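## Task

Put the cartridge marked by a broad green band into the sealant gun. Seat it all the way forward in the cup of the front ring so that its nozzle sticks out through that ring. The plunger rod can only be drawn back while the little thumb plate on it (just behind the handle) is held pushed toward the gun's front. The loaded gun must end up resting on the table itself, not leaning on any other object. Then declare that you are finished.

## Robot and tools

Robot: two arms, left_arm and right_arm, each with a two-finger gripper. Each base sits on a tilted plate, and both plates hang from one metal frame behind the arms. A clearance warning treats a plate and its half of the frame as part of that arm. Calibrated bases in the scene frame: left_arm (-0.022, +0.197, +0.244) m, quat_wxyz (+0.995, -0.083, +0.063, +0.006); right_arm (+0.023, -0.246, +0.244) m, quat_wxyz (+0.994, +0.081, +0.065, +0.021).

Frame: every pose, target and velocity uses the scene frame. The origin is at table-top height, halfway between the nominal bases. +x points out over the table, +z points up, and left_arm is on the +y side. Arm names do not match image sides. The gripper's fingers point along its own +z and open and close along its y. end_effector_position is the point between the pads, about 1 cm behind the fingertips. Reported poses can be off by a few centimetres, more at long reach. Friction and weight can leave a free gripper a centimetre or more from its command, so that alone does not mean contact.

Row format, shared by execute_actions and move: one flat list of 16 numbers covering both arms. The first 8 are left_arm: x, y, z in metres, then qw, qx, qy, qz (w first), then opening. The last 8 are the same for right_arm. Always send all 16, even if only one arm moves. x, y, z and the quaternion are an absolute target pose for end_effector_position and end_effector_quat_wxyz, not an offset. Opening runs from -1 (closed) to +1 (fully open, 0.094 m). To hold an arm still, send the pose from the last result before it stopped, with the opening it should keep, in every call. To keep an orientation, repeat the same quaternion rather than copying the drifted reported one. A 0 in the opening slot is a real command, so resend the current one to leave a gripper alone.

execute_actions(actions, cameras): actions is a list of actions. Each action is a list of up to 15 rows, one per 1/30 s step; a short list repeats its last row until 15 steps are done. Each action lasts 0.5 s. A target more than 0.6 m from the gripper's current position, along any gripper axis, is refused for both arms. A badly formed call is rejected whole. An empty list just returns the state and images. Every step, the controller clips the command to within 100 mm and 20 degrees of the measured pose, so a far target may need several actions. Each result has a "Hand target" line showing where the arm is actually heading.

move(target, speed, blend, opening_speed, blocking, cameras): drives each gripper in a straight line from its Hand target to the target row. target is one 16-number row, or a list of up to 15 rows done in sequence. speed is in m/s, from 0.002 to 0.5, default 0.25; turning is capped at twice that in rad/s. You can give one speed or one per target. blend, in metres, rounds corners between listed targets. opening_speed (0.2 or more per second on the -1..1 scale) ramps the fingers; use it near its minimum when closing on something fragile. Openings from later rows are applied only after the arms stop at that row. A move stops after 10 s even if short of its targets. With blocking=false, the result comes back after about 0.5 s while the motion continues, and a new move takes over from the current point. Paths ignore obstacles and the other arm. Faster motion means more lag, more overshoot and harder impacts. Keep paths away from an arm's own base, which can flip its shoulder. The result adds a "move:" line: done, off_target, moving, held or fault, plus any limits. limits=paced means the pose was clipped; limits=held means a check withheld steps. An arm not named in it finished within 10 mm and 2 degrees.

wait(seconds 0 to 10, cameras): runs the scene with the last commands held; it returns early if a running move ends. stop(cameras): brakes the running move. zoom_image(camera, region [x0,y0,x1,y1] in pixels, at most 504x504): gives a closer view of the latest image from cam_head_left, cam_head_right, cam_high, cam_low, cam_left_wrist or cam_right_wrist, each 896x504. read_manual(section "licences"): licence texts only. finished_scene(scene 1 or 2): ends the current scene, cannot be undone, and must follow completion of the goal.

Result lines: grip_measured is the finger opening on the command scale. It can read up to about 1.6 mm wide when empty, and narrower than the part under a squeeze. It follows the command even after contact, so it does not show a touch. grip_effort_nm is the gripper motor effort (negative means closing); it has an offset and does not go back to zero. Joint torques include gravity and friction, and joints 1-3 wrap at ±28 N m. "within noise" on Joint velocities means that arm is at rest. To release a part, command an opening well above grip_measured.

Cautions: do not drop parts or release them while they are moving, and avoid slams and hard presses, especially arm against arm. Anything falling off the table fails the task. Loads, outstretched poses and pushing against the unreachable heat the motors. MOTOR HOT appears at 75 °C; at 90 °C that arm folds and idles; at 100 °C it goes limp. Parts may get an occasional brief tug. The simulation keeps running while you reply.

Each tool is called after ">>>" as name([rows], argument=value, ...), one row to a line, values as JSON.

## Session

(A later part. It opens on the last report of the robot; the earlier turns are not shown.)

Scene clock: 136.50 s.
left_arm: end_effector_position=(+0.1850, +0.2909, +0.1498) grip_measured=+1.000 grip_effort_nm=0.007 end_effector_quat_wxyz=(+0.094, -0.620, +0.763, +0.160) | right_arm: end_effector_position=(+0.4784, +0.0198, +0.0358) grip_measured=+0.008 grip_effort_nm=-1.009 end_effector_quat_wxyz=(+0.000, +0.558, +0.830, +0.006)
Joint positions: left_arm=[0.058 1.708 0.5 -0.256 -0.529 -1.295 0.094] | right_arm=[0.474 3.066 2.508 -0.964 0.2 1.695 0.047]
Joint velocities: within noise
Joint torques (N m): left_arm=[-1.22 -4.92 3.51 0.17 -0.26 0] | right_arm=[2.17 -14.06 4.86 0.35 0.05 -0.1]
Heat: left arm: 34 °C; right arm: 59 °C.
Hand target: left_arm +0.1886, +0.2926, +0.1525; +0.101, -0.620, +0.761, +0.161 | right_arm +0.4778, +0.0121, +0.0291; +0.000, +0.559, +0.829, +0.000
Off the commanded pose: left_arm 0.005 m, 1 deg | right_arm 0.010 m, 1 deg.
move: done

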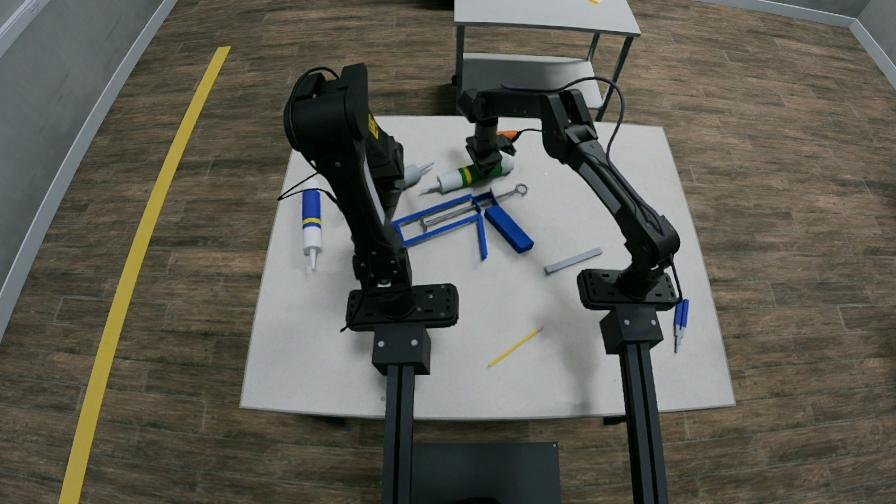

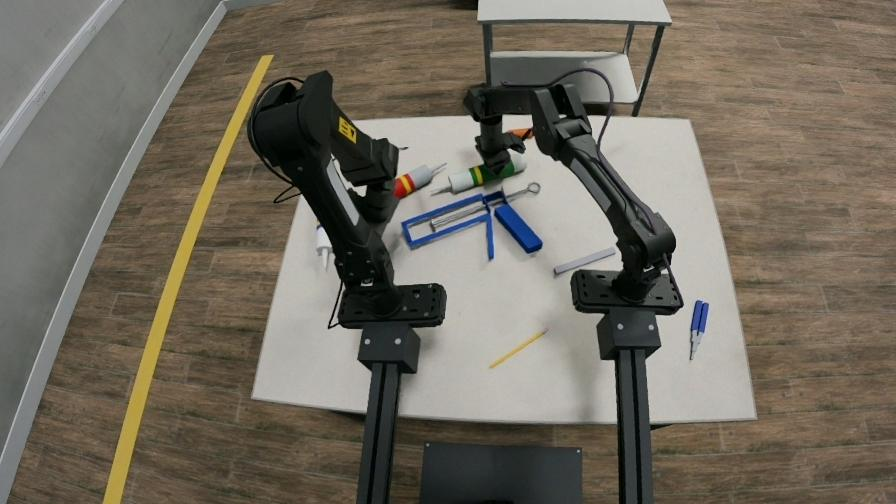

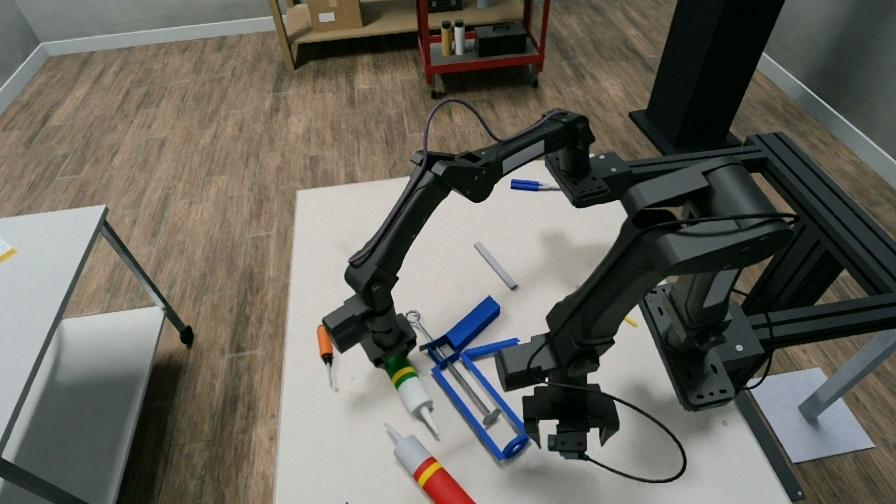

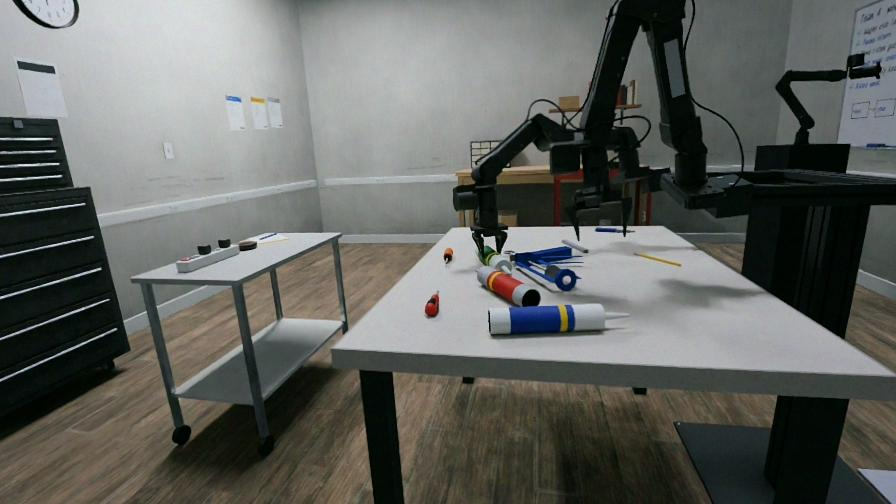

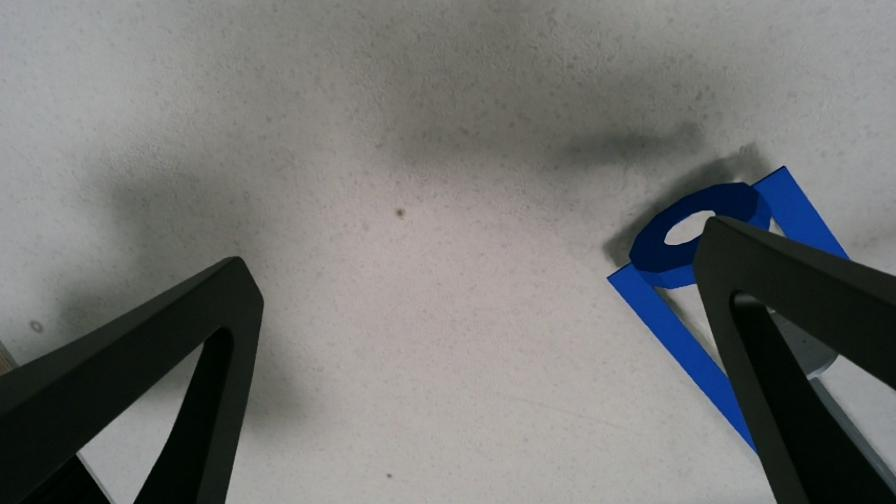

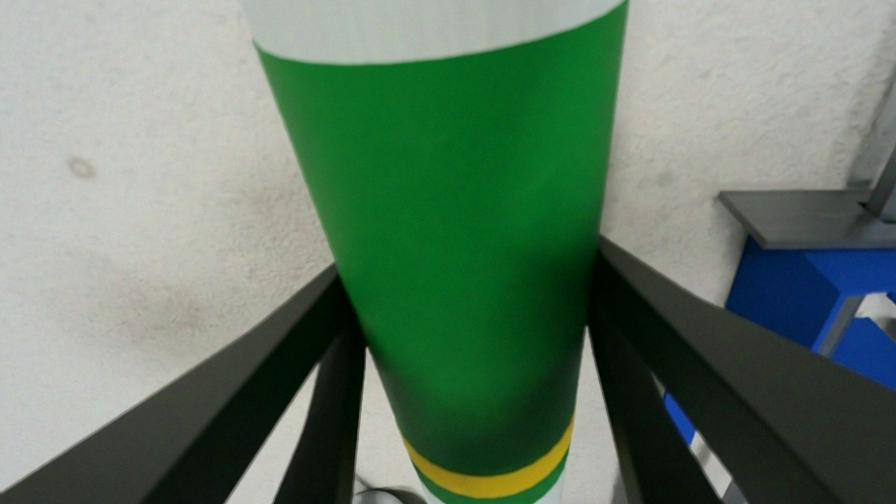

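>>> move([
  [0.1885,0.2926,0.1525,0.101,-0.620,0.761,0.161,1.0,0.478,0.012,0.023,0,0.5592,0.829,0,-0.1],
], speed=0.03, cameras=["cam_right_wrist"])

>>> zoom_image(camera="cam_right_wrist", region=[0, 0, 504, 504])

Scene clock: 141.10 s.
left_arm: end_effector_position=(+0.1850, +0.2909, +0.1498) grip_measured=+1.000 grip_effort_nm=0.007 end_effector_quat_wxyz=(+0.094, -0.620, +0.763, +0.160) | right_arm: end_effector_position=(+0.4785, +0.0199, +0.0358) grip_measured=+0.008 grip_effort_nm=-1.004 end_effector_quat_wxyz=(+0.000, +0.558, +0.830, +0.006)
Joint positions: left_arm=[0.058 1.708 0.5 -0.256 -0.529 -1.295 0.094] | right_arm=[0.474 3.066 2.508 -0.964 0.2 1.695 0.047]
Joint velocities: within noise
Joint torques (N m): left_arm=[-1.21 -4.98 3.66 0.19 -0.26 0.02] | right_arm=[1.92 -12.59 5.72 0.41 0.05 -0.11]
Heat: left arm: 33 °C; right arm: 59 °C.
Hand target: left_arm +0.1886, +0.2926, +0.1525; +0.101, -0.620, +0.761, +0.161 | right_arm +0.4776, +0.0120, +0.0234; +0.000, +0.559, +0.829, +0.000
Off the commanded pose: left_arm 0.005 m, 1 deg | right_arm 0.015 m, 1 deg.
move: off_target (right_arm)
Images, in order (width x height): cam_right_wrist 896x504.

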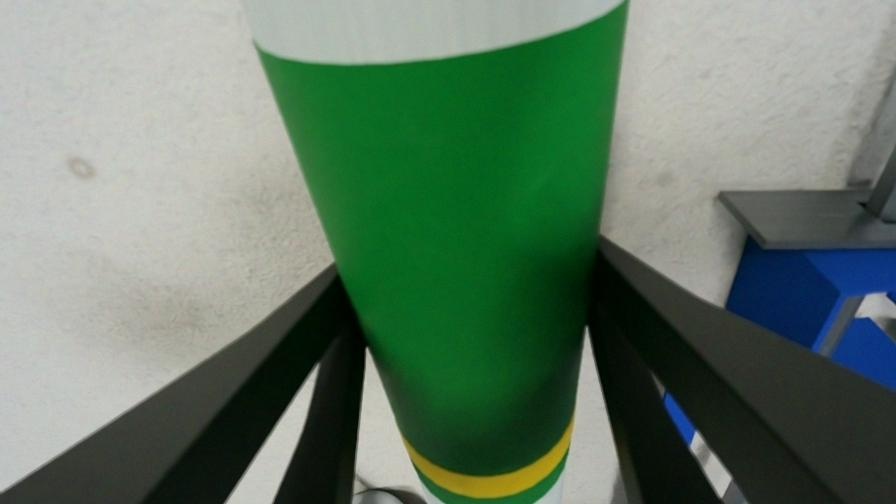

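Scaled by 1.000.

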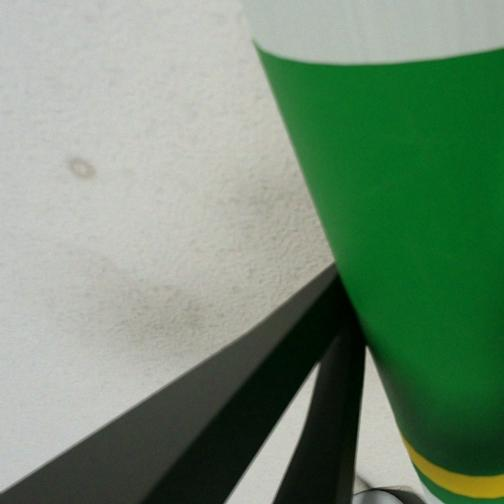

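>>> move([
  [0.1885,0.2926,0.1525,0.101,-0.620,0.761,0.161,1.0,0.478,0.012,0.029,0,0.5592,0.829,0,0.2],
], speed=0.03, opening_speed=0.25, cameras=["cam_right_wrist"])

>>> move([
  [0.1885,0.2926,0.1525,0.101,-0.620,0.761,0.161,1.0,0.476,0.012,0.14,0,0.5592,0.829,0,0.2],
], speed=0.1, cameras=["cam_right_wrist"])

Scene clock: 145.77 s.
left_arm: end_effector_position=(+0.1850, +0.2909, +0.1498) grip_measured=+1.000 grip_effort_nm=0.002 end_effector_quat_wxyz=(+0.094, -0.620, +0.763, +0.160) | right_arm: end_effector_position=(+0.4784, +0.0160, +0.0330) grip_measured=+0.197 grip_effort_nm=0.173 end_effector_quat_wxyz=(-0.001, +0.560, +0.829, +0.004)
Joint positions: left_arm=[0.058 1.708 0.5 -0.256 -0.529 -1.295 0.094] | right_arm=[0.467 3.066 2.5 -0.959 0.2 1.692 0.056]
Joint velocities: within noise
Joint torques (N m): left_arm=[-1.06 -5.04 3.59 0.18 -0.28 0.03] | right_arm=[2.66 -14 5.42 0.28 0.05 -0.08]
Heat: left arm: 33 °C; right arm: 58 °C.
Hand target: left_arm +0.1886, +0.2926, +0.1525; +0.101, -0.620, +0.761, +0.161 | right_arm +0.4780, +0.0121, +0.0291; +0.000, +0.559, +0.829, +0.000
Off the commanded pose: left_arm 0.005 m, 1 deg | right_arm 0.006 m, 0 deg.
move: done
Images, in order (width x height): cam_right_wrist 896x504.

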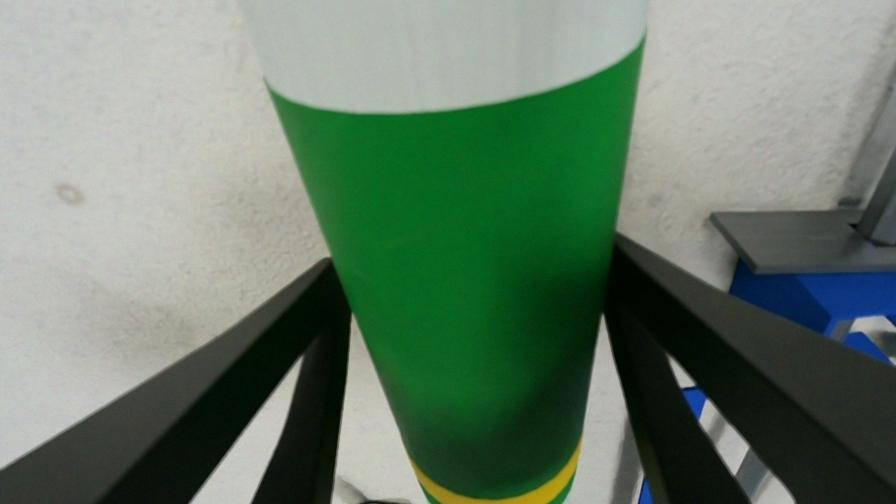

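Scene clock: 147.53 s.
left_arm: end_effector_position=(+0.1850, +0.2909, +0.1498) grip_measured=+1.000 grip_effort_nm=0.002 end_effector_quat_wxyz=(+0.094, -0.620, +0.763, +0.160) | right_arm: end_effector_position=(+0.4756, +0.0064, +0.1158) grip_measured=+0.197 grip_effort_nm=0.159 end_effector_quat_wxyz=(-0.007, +0.563, +0.826, -0.007)
Joint positions: left_arm=[0.058 1.708 0.5 -0.256 -0.529 -1.295 0.094] | right_arm=[0.486 2.844 2.382 -1.092 0.2 1.725 0.056]
Joint velocities: within noise
Joint torques (N m): left_arm=[-1.06 -4.88 3.6 0.17 -0.26 0.03] | right_arm=[4.96 -18.37 5.5 -0.08 0.07 0.1]
Heat: left arm: 33 °C; right arm: 60 °C.
Hand target: left_arm +0.1886, +0.2926, +0.1525; +0.101, -0.620, +0.761, +0.161 | right_arm +0.4760, +0.0120, +0.1392; +0.000, +0.559, +0.829, +0.000
Off the commanded pose: left_arm 0.005 m, 1 deg | right_arm 0.025 m, 1 deg.
move: off_target (right_arm)
Images, in order (width x height): cam_right_wrist 896x504.

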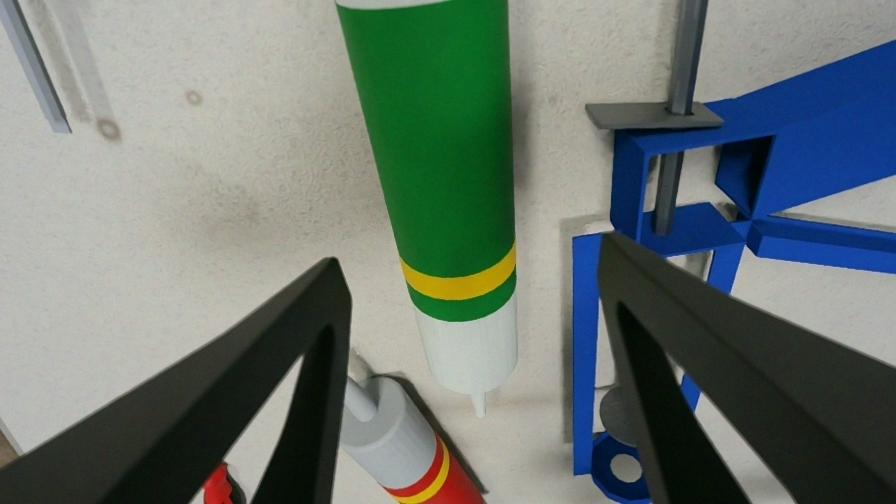

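>>> move([
  [0.1885,0.2926,0.1525,0.101,-0.620,0.761,0.161,1.0,0.475,-0.13,0.13,0,0.5592,0.829,0,0.2],
], speed=0.15, cameras=["cam_right_wrist"])

Scene clock: 158.50 s.
left_arm: end_effector_position=(+0.1850, +0.2909, +0.1498) grip_measured=+1.000 grip_effort_nm=-0.002 end_effector_quat_wxyz=(+0.094, -0.620, +0.763, +0.160) | right_arm: end_effector_position=(+0.4632, -0.1329, +0.1117) grip_measured=+0.197 grip_effort_nm=0.159 end_effector_quat_wxyz=(-0.015, +0.559, +0.829, -0.023)
Joint positions: left_arm=[0.058 1.708 0.5 -0.256 -0.529 -1.295 0.094] | right_arm=[0.237 2.511 1.786 -0.815 0.197 1.468 0.056]
Joint velocities: within noise
Joint torques (N m): left_arm=[-1.13 -5.05 3.63 0.2 -0.27 0.04] | right_arm=[2.99 -16.66 4.75 0.25 -0.06 -0.07]
Heat: left arm: 33 °C; right arm: 65 °C.
Hand target: left_arm +0.1886, +0.2926, +0.1525; +0.101, -0.620, +0.761, +0.161 | right_arm +0.4747, -0.1301, +0.1300; +0.000, +0.559, +0.829, +0.000
Off the commanded pose: left_arm 0.005 m, 1 deg | right_arm 0.022 m, 3 deg.
move: off_target (right_arm)
Images, in order (width x height): cam_right_wrist 896x504.

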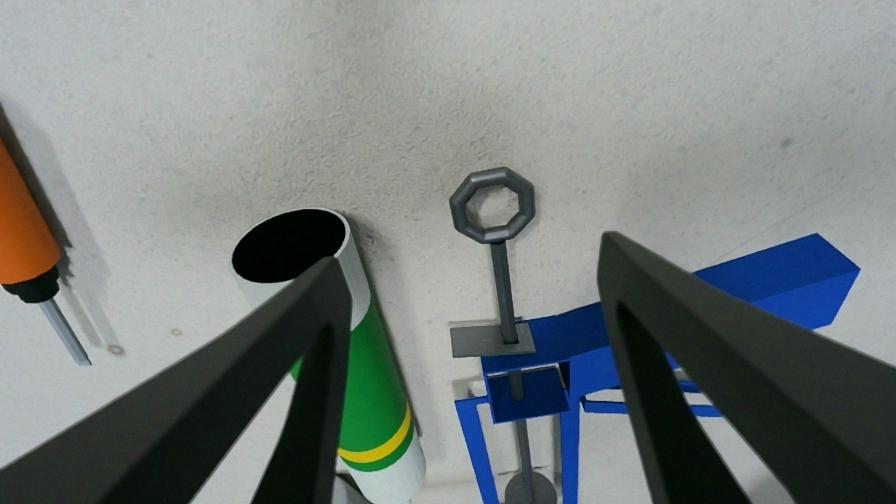

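>>> move([
  [0.36,0.03,0.15,0,-0.1994,0.9799,0,0.5,0.478,-0.15,0.11,-0.0881,0.5343,0.8388,0.0561,0.2],
], speed=0.15, cameras=["cam_left_wrist","cam_right_wrist","cam_high"])

Scene clock: 175.83 s.
left_arm: end_effector_position=(+0.3624, +0.0389, +0.1529) grip_measured=+0.503 grip_effort_nm=-0.144 end_effector_quat_wxyz=(+0.008, -0.215, +0.976, -0.003) | right_arm: end_effector_position=(+0.4787, -0.1488, +0.1126) grip_measured=+0.197 grip_effort_nm=0.154 end_effector_quat_wxyz=(-0.078, +0.535, +0.839, +0.058)
Joint positions: left_arm=[-0.453 2.291 1.464 -0.685 -0.209 -0.869 0.071] | right_arm=[0.119 2.511 1.824 -0.817 -0.013 1.29 0.056]
Joint velocities: within noise
Joint torques (N m): left_arm=[-4.11 -7.69 7.88 0.11 0.04 0.16] | right_arm=[1.92 -11.33 7.49 -0.1 -0.18 -0.04]
Heat: left arm: 33 °C; right arm: 68 °C.
Hand target: left_arm +0.3599, +0.0302, +0.1501; +0.000, -0.200, +0.980, +0.000 | right_arm +0.4780, -0.1499, +0.1101; -0.088, +0.534, +0.839, +0.057
Off the commanded pose: left_arm 0.010 m, 2 deg | right_arm 0.003 m, 1 deg.
move: done
Images, in order (width x height): cam_high 896x504, cam_left_wrist 896x504, cam_right_wrist 896x504.

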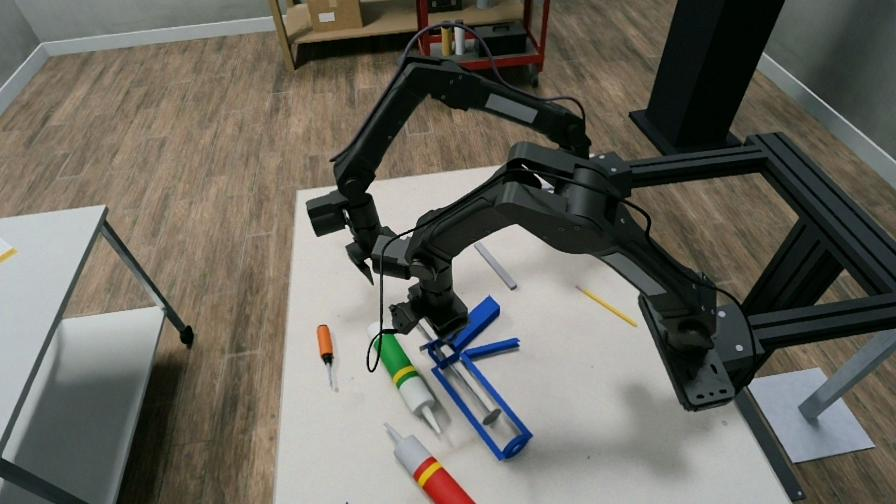

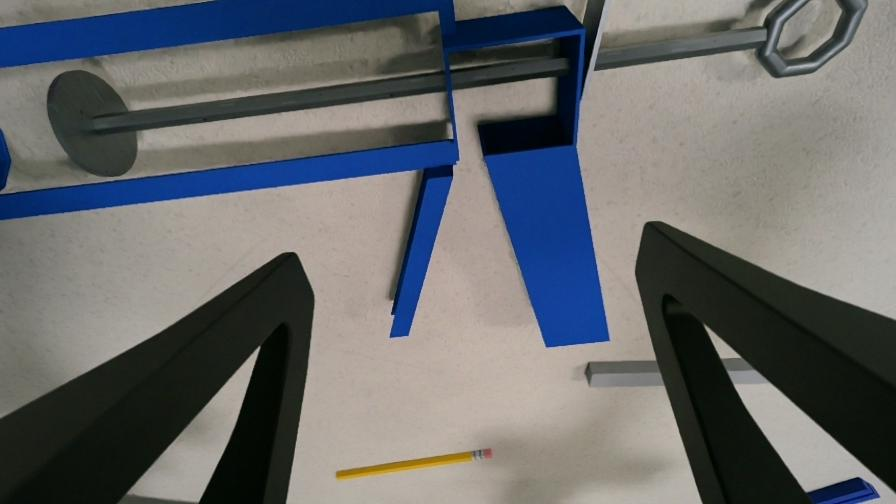

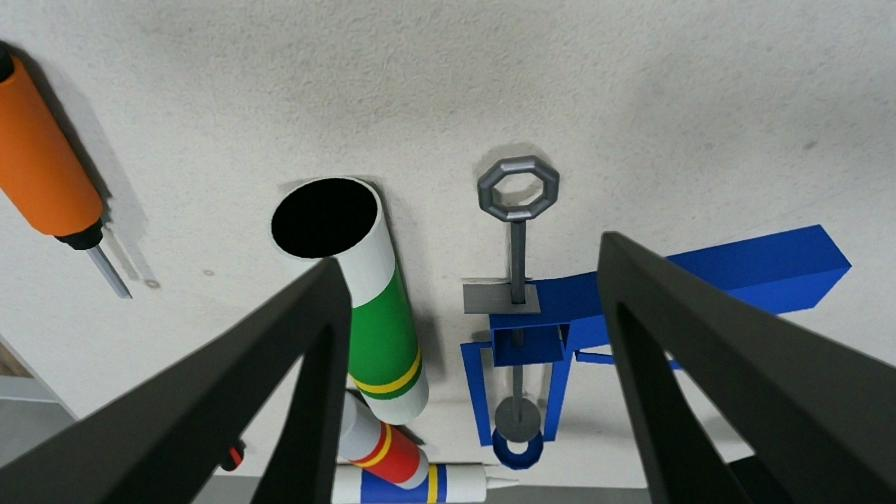

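>>> move([
  [0.379,-0.016,0.10,0,-0.1994,0.9799,0,0.3,0.478,-0.15,0.11,-0.0881,0.5343,0.8388,0.0561,0.2],
], speed=0.1, cameras=["cam_left_wrist"])

Scene clock: 182.17 s.
left_arm: end_effector_position=(+0.3821, -0.0062, +0.1036) grip_measured=+0.303 grip_effort_nm=-0.139 end_effector_quat_wxyz=(+0.004, -0.204, +0.979, -0.001) | right_arm: end_effector_position=(+0.4784, -0.1488, +0.1127) grip_measured=+0.197 grip_effort_nm=0.159 end_effector_quat_wxyz=(-0.079, +0.535, +0.839, +0.058)
Joint positions: left_arm=[-0.501 2.545 1.703 -0.688 -0.209 -0.895 0.061] | right_arm=[0.119 2.511 1.824 -0.818 -0.013 1.29 0.056]
Joint velocities: within noise
Joint torques (N m): left_arm=[-4.71 -8.9 7.8 0.12 0 -0.09] | right_arm=[1.89 -11.28 7.54 -0.09 -0.17 -0.06]
Heat: left arm: 34 °C; right arm: 66 °C.
Hand target: left_arm +0.3787, -0.0157, +0.1001; +0.000, -0.199, +0.980, +0.000 | right_arm +0.4780, -0.1499, +0.1101; -0.088, +0.534, +0.839, +0.056
Off the commanded pose: left_arm 0.011 m, 1 deg | right_arm 0.003 m, 1 deg.
move: off_target (left_arm)
Images, in order (width x height): cam_left_wrist 896x504.

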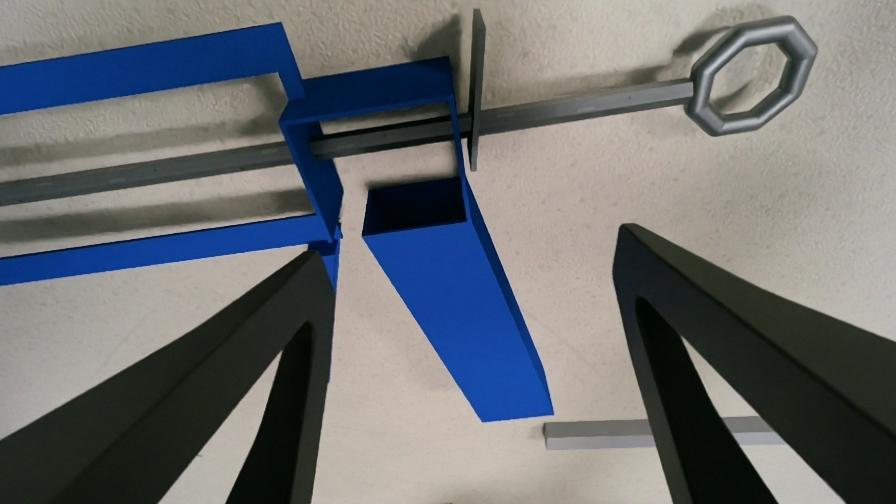

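>>> move([
  [0.379,-0.018,0.032,0,-0.1994,0.9799,0,0.3,0.478,-0.15,0.11,-0.0881,0.5343,0.8388,0.0561,0.2],
], speed=0.05, cameras=["cam_left_wrist","cam_right_wrist"])

Scene clock: 187.97 s.
left_arm: end_effector_position=(+0.3727, -0.0163, +0.0400) grip_measured=+0.303 grip_effort_nm=-0.144 end_effector_quat_wxyz=(-0.005, -0.200, +0.980, +0.006) | right_arm: end_effector_position=(+0.4783, -0.1488, +0.1127) grip_measured=+0.197 grip_effort_nm=0.159 end_effector_quat_wxyz=(-0.079, +0.535, +0.839, +0.058)
Joint positions: left_arm=[-0.501 2.723 1.762 -0.592 -0.209 -0.892 0.061] | right_arm=[0.119 2.511 1.824 -0.818 -0.013 1.29 0.056]
Joint velocities: within noise
Joint torques (N m): left_arm=[-2.22 -8.99 7.17 0.41 0 0.16] | right_arm=[1.98 -11.33 7.56 -0.09 -0.17 -0.05]
Heat: left arm: 35 °C; right arm: 64 °C.
Hand target: left_arm +0.3789, -0.0178, +0.0323; +0.000, -0.200, +0.980, +0.000 | right_arm +0.4780, -0.1500, +0.1101; -0.088, +0.534, +0.839, +0.056
Off the commanded pose: left_arm 0.010 m, 1 deg | right_arm 0.003 m, 1 deg.
move: done
Images, in order (width x height): cam_left_wrist 896x504, cam_right_wrist 896x504.

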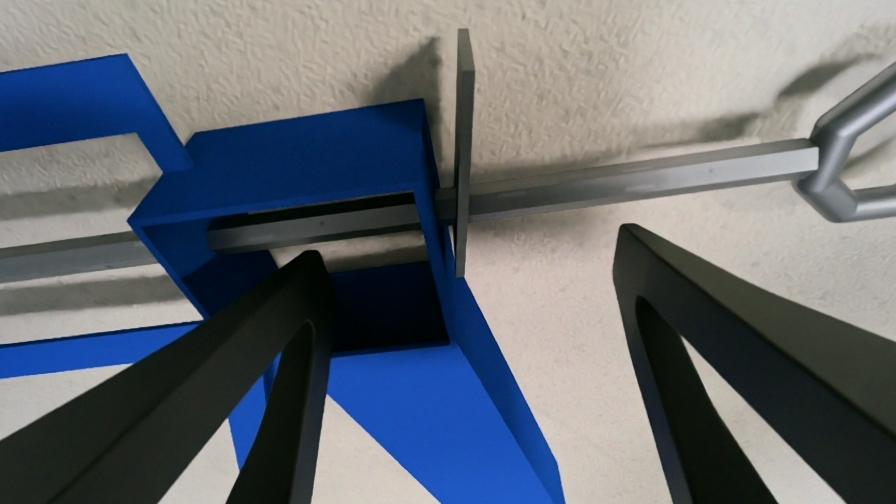

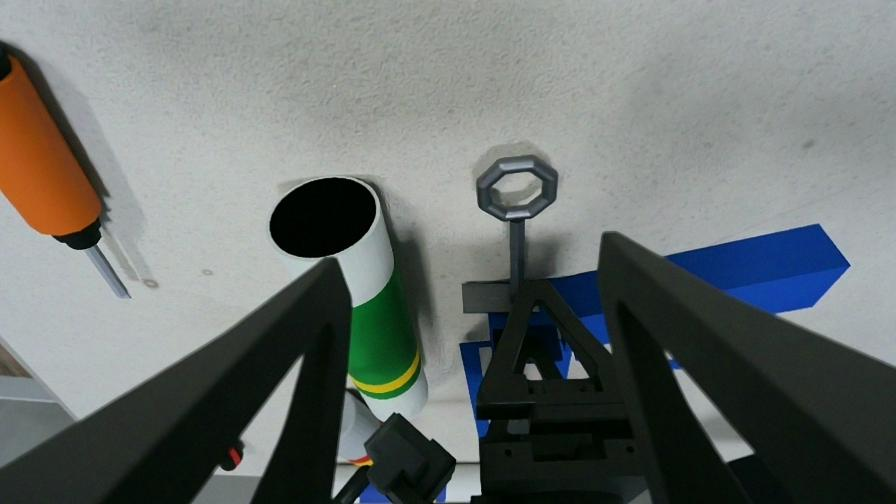

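>>> move([
  [0.391,-0.012,0.028,0,-0.1994,0.9799,0,0.3,0.478,-0.15,0.11,-0.0881,0.5343,0.8388,0.0561,0.2],
], speed=0.05, cameras=["cam_left_wrist"])

Scene clock: 192.50 s.
left_arm: end_effector_position=(+0.3844, -0.0138, +0.0373) grip_measured=+0.303 grip_effort_nm=-0.134 end_effector_quat_wxyz=(-0.005, -0.202, +0.979, +0.000) | right_arm: end_effector_position=(+0.4782, -0.1488, +0.1127) grip_measured=+0.197 grip_effort_nm=0.154 end_effector_quat_wxyz=(-0.079, +0.535, +0.839, +0.058)
Joint positions: left_arm=[-0.48 2.747 1.814 -0.607 -0.199 -0.872 0.061] | right_arm=[0.119 2.511 1.824 -0.819 -0.013 1.29 0.056]
Joint velocities: within noise
Joint torques (N m): left_arm=[-2.09 -8.87 7.65 0.35 -0.04 0.22] | right_arm=[1.91 -11.26 7.47 -0.07 -0.16 -0.04]
Heat: left arm: 36 °C; right arm: 63 °C.
Hand target: left_arm +0.3906, -0.0118, +0.0282; +0.000, -0.200, +0.980, +0.000 | right_arm +0.4780, -0.1500, +0.1101; -0.088, +0.534, +0.839, +0.056
Off the commanded pose: left_arm 0.012 m, 1 deg | right_arm 0.003 m, 1 deg.
move: off_target (left_arm)
Images, in order (width x height): cam_left_wrist 896x504.

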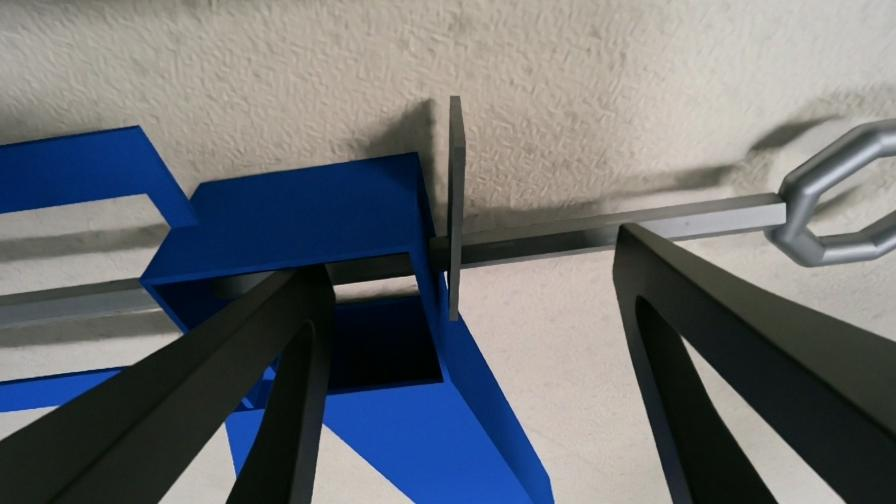

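>>> move([
  [0.391,-0.010,0.028,0,-0.1994,0.9799,0,-1.0,0.478,-0.15,0.11,-0.0881,0.5343,0.8388,0.0561,0.2],
], speed=0.05, opening_speed=0.5, cameras=["cam_left_wrist"])

Scene clock: 197.00 s.
left_arm: end_effector_position=(+0.3829, -0.0081, +0.0365) grip_measured=-0.914 grip_effort_nm=-0.984 end_effector_quat_wxyz=(-0.011, -0.201, +0.980, +0.005) | right_arm: end_effector_position=(+0.4782, -0.1488, +0.1127) grip_measured=+0.197 grip_effort_nm=0.154 end_effector_quat_wxyz=(-0.079, +0.535, +0.839, +0.058)
Joint positions: left_arm=[-0.47 2.747 1.814 -0.622 -0.199 -0.864 0.004] | right_arm=[0.119 2.511 1.824 -0.819 -0.013 1.29 0.056]
Joint velocities: within noise
Joint torques (N m): left_arm=[-2.58 -9.14 7.19 0.49 -0.08 0.18] | right_arm=[1.85 -11.34 7.51 -0.1 -0.16 -0.06]
Heat: left arm: 36 °C; right arm: 63 °C.
Hand target: left_arm +0.3906, -0.0098, +0.0284; +0.000, -0.199, +0.980, +0.000 | right_arm +0.4780, -0.1500, +0.1101; -0.088, +0.534, +0.839, +0.056
Off the commanded pose: left_arm 0.012 m, 1 deg | right_arm 0.003 m, 1 deg.
move: off_target (left_arm)
Images, in order (width x height): cam_left_wrist 896x504.

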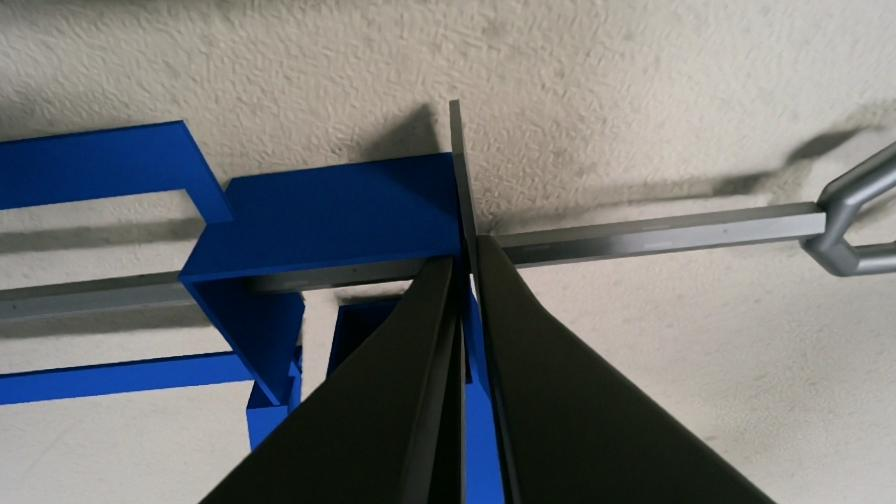

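>>> move([
  [0.391,-0.010,0.028,0,-0.1994,0.9799,0,-1.0,0.432,-0.102,0.06,-0.0881,0.5343,0.8388,0.0561,0.1],
], speed=0.08, cameras=["cam_left_wrist","cam_right_wrist"])

Scene clock: 205.93 s.
left_arm: end_effector_position=(+0.3829, -0.0081, +0.0365) grip_measured=-0.917 grip_effort_nm=-1.023 end_effector_quat_wxyz=(-0.011, -0.201, +0.980, +0.005) | right_arm: end_effector_position=(+0.4362, -0.1102, +0.0652) grip_measured=+0.103 grip_effort_nm=-0.125 end_effector_quat_wxyz=(-0.085, +0.538, +0.837, +0.055)
Joint positions: left_arm=[-0.47 2.747 1.814 -0.622 -0.199 -0.864 0.004] | right_arm=[0.198 2.55 1.63 -0.596 -0.014 1.378 0.052]
Joint velocities: within noise
Joint torques (N m): left_arm=[-2.48 -9.16 6.99 0.47 -0.04 0.15] | right_arm=[3.79 -10.96 4.34 0.29 -0.14 0.08]
Heat: left arm: 35 °C; right arm: 62 °C.
Hand target: left_arm +0.3906, -0.0098, +0.0284; +0.000, -0.199, +0.980, +0.000 | right_arm +0.4318, -0.1021, +0.0601; -0.088, +0.534, +0.839, +0.056
Off the commanded pose: left_arm 0.012 m, 1 deg | right_arm 0.011 m, 1 deg.
move: off_target (left_arm, right_arm)
Images, in order (width x height): cam_left_wrist 896x504, cam_right_wrist 896x504.

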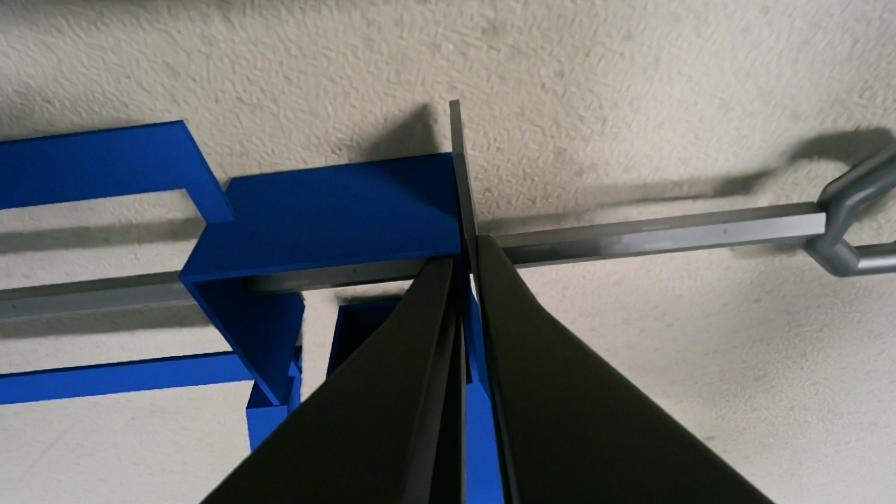

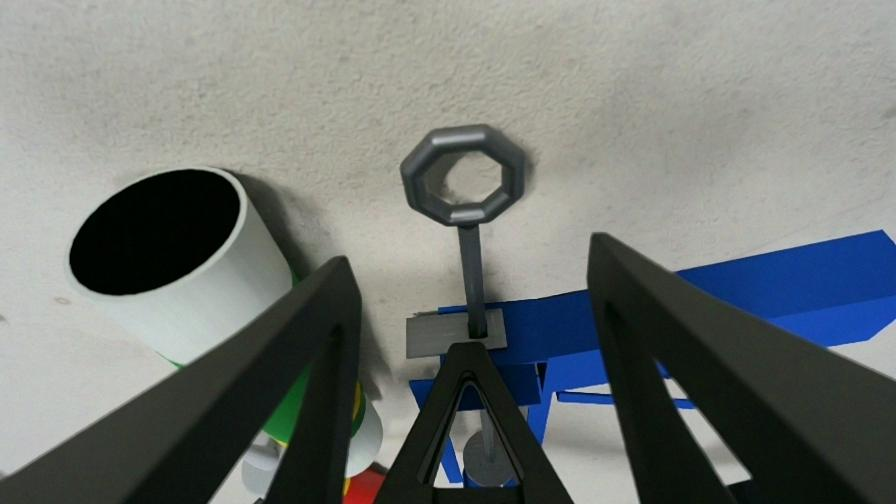

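>>> move([
  [0.391,-0.010,0.028,0,-0.1994,0.9799,0,-1.0,0.430,-0.097,0.012,-0.0881,0.5343,0.8388,0.0561,0.1],
], speed=0.05, cameras=["cam_left_wrist","cam_right_wrist"])

Scene clock: 213.43 s.
left_arm: end_effector_position=(+0.3831, -0.0082, +0.0365) grip_measured=-0.917 grip_effort_nm=-1.028 end_effector_quat_wxyz=(-0.011, -0.201, +0.980, +0.005) | right_arm: end_effector_position=(+0.4239, -0.1033, +0.0147) grip_measured=+0.103 grip_effort_nm=-0.125 end_effector_quat_wxyz=(-0.093, +0.537, +0.837, +0.047)
Joint positions: left_arm=[-0.47 2.747 1.814 -0.622 -0.199 -0.864 0.004] | right_arm=[0.198 2.689 1.661 -0.511 -0.014 1.379 0.052]
Joint velocities: within noise
Joint torques (N m): left_arm=[-2.45 -9.21 7.01 0.47 -0.08 0.16] | right_arm=[3.17 -10.95 6.02 0.22 -0.15 -0.02]
Heat: left arm: 35 °C; right arm: 60 °C.
Hand target: left_arm +0.3906, -0.0098, +0.0284; +0.000, -0.199, +0.980, +0.000 | right_arm +0.4298, -0.0970, +0.0123; -0.088, +0.534, +0.839, +0.056
Off the commanded pose: left_arm 0.012 m, 1 deg | right_arm 0.009 m, 1 deg.
move: off_target (left_arm)
Images, in order (width x height): cam_left_wrist 896x504, cam_right_wrist 896x504.

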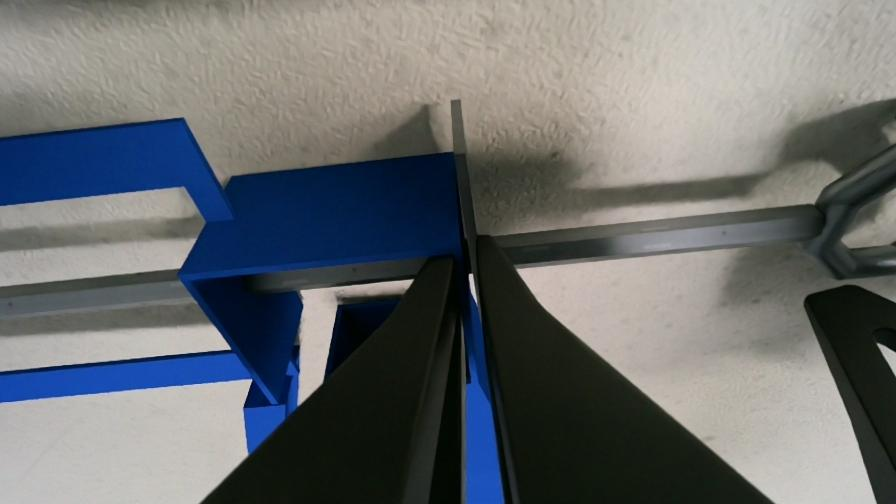

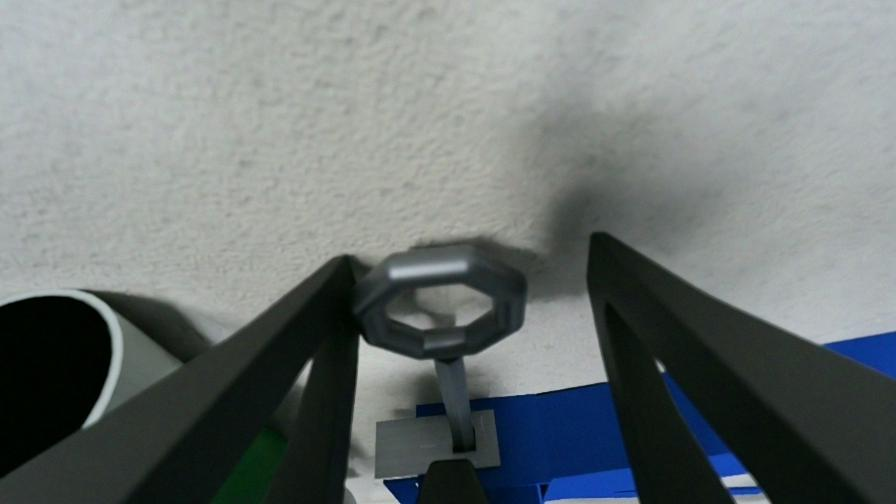

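>>> move([
  [0.391,-0.010,0.028,0,-0.1994,0.9799,0,-1.0,0.438,-0.094,0.010,-0.0881,0.5343,0.8388,0.0561,0.1],
  [0.391,-0.010,0.028,0,-0.1994,0.9799,0,-1.0,0.438,-0.094,0.010,-0.0881,0.5343,0.8388,0.0561,-0.5],
], speed=0.05, opening_speed=0.5, cameras=["cam_left_wrist","cam_right_wrist"])

Scene clock: 218.40 s.
left_arm: end_effector_position=(+0.3840, -0.0078, +0.0363) grip_measured=-0.917 grip_effort_nm=-1.033 end_effector_quat_wxyz=(-0.009, -0.202, +0.979, +0.004) | right_arm: end_effector_position=(+0.4330, -0.1014, +0.0140) grip_measured=-0.264 grip_effort_nm=-1.004 end_effector_quat_wxyz=(-0.092, +0.538, +0.837, +0.047)
Joint positions: left_arm=[-0.469 2.747 1.814 -0.619 -0.199 -0.864 0.004] | right_arm=[0.198 2.713 1.719 -0.542 -0.011 1.379 0.035]
Joint velocities: within noise
Joint torques (N m): left_arm=[-2.66 -9.1 7.1 0.45 -0.07 0.17] | right_arm=[3.37 -10.69 6.37 0.25 -0.14 0.01]
Heat: left arm: 35 °C; right arm: 59 °C.
Hand target: left_arm +0.3906, -0.0099, +0.0284; +0.000, -0.199, +0.980, +0.000 | right_arm +0.4377, -0.0941, +0.0102; -0.088, +0.534, +0.839, +0.056
Off the commanded pose: left_arm 0.011 m, 1 deg | right_arm 0.010 m, 1 deg.
move: off_target (left_arm)
Images, in order (width x height): cam_left_wrist 896x504, cam_right_wrist 896x504.

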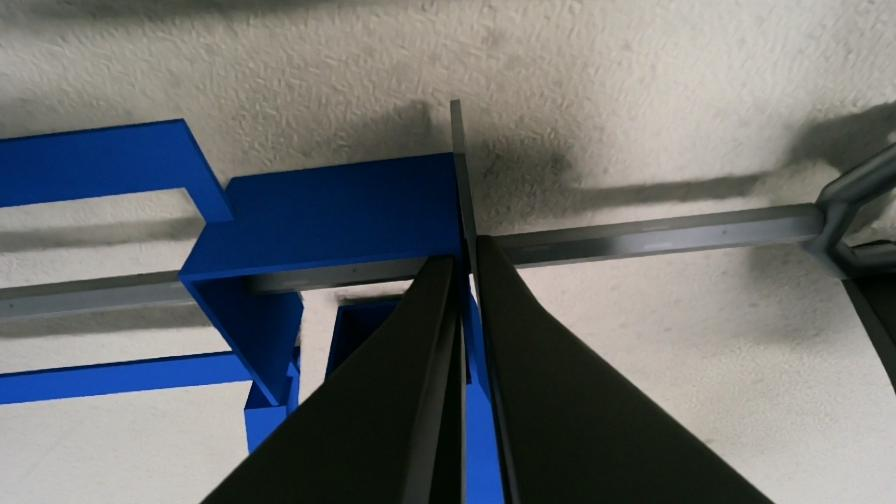

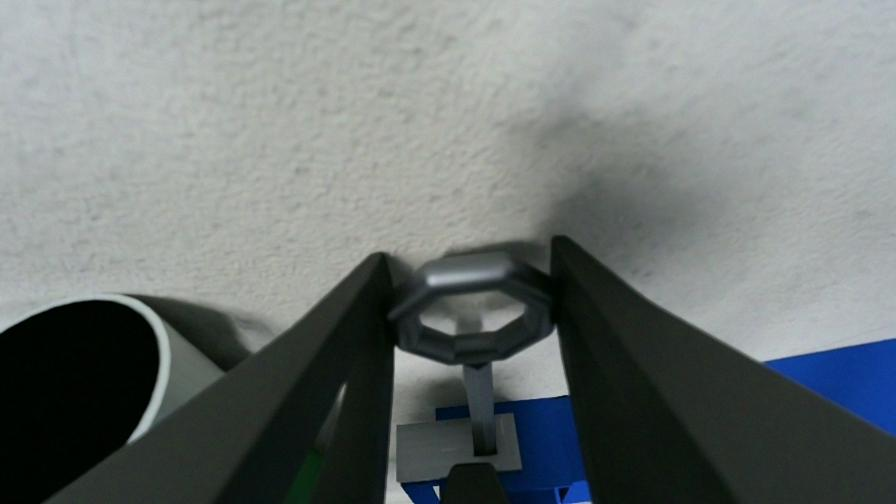

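>>> move([
  [0.376,0.022,0.028,0,-0.1994,0.9799,0,-1.0,0.453,-0.126,0.010,-0.0881,0.5343,0.8388,0.0561,-0.5],
], speed=0.04, cameras=["cam_left_wrist"])

Scene clock: 222.97 s.
left_arm: end_effector_position=(+0.3832, -0.0057, +0.0351) grip_measured=-0.921 grip_effort_nm=-1.023 end_effector_quat_wxyz=(+0.004, -0.200, +0.979, -0.036) | right_arm: end_effector_position=(+0.4338, -0.1040, +0.0138) grip_measured=-0.264 grip_effort_nm=-1.009 end_effector_quat_wxyz=(-0.120, +0.530, +0.837, +0.064)
Joint positions: left_arm=[-0.447 2.689 1.679 -0.466 -0.151 -0.825 0.004] | right_arm=[0.166 2.728 1.752 -0.58 -0.077 1.333 0.035]
Joint velocities: within noise
Joint torques (N m): left_arm=[-0.32 -11.04 1.92 0.14 -0.46 0.3] | right_arm=[-0.35 -11.99 7.13 0.16 0.41 -0.29]
Heat: left arm: 35 °C; right arm: 59 °C.
Hand target: left_arm +0.3758, +0.0210, +0.0283; -0.001, -0.199, +0.980, +0.000 | right_arm +0.4520, -0.1263, +0.0109; -0.088, +0.535, +0.838, +0.056
Off the commanded pose: left_arm 0.029 m, 4 deg | right_arm 0.029 m, 4 deg.
move: off_target (left_arm, right_arm)
Images, in order (width x height): cam_left_wrist 896x504.

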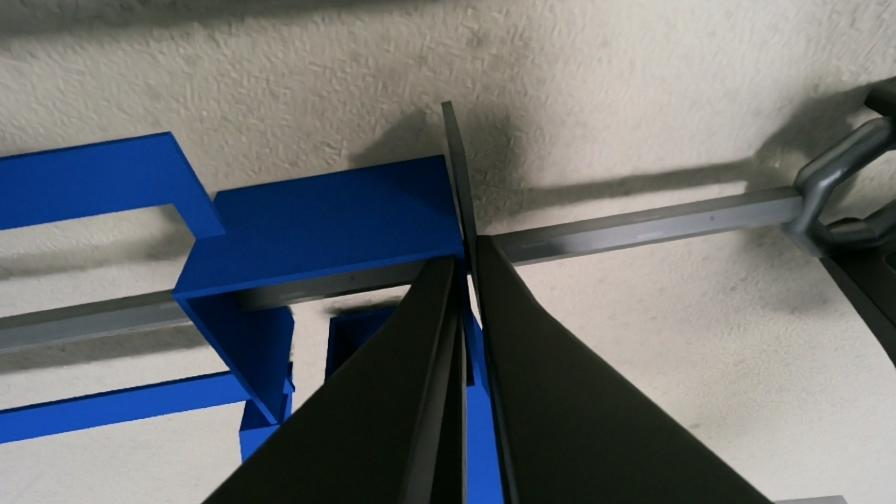

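>>> move([
  [0.374,0.027,0.028,0,-0.1994,0.9799,0,-1.0,0.461,-0.144,0.010,-0.0881,0.5343,0.8388,0.0561,-0.5],
], speed=0.04, cameras=["cam_left_wrist"])

Scene clock: 225.87 s.
left_arm: end_effector_position=(+0.3825, -0.0056, +0.0353) grip_measured=-0.922 grip_effort_nm=-1.023 end_effector_quat_wxyz=(+0.006, -0.198, +0.979, -0.044) | right_arm: end_effector_position=(+0.4401, -0.1190, +0.0140) grip_measured=-0.264 grip_effort_nm=-1.004 end_effector_quat_wxyz=(-0.126, +0.530, +0.836, +0.067)
Joint positions: left_arm=[-0.443 2.678 1.654 -0.44 -0.14 -0.815 0.004] | right_arm=[0.127 2.733 1.78 -0.61 -0.09 1.293 0.035]
Joint velocities: within noise
Joint torques (N m): left_arm=[0.06 -11.02 1.84 0.08 -0.52 0.3] | right_arm=[-0.49 -12.16 7.23 0.13 0.51 -0.29]
Heat: left arm: 37 °C; right arm: 59 °C.
Hand target: left_arm +0.3735, +0.0256, +0.0282; -0.001, -0.199, +0.980, -0.001 | right_arm +0.4597, -0.1442, +0.0113; -0.088, +0.535, +0.838, +0.056
Off the commanded pose: left_arm 0.035 m, 5 deg | right_arm 0.033 m, 5 deg.
move: off_target (left_arm, right_arm)
Images, in order (width x height): cam_left_wrist 896x504.

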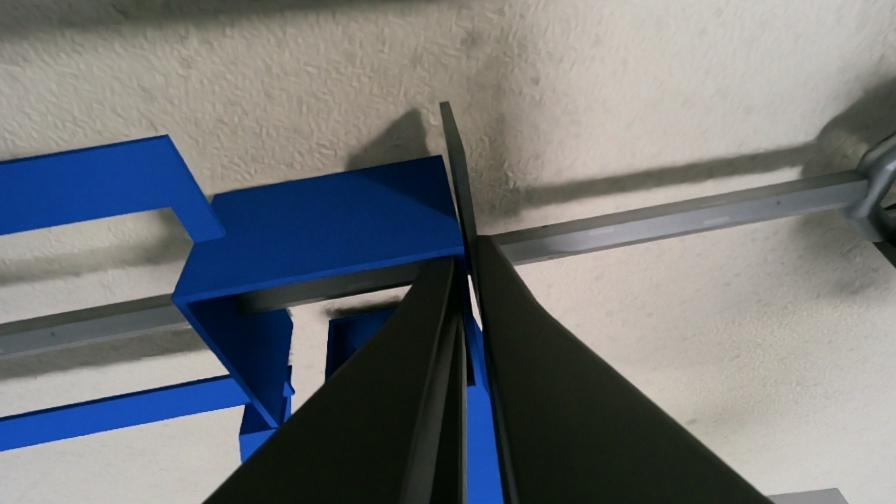

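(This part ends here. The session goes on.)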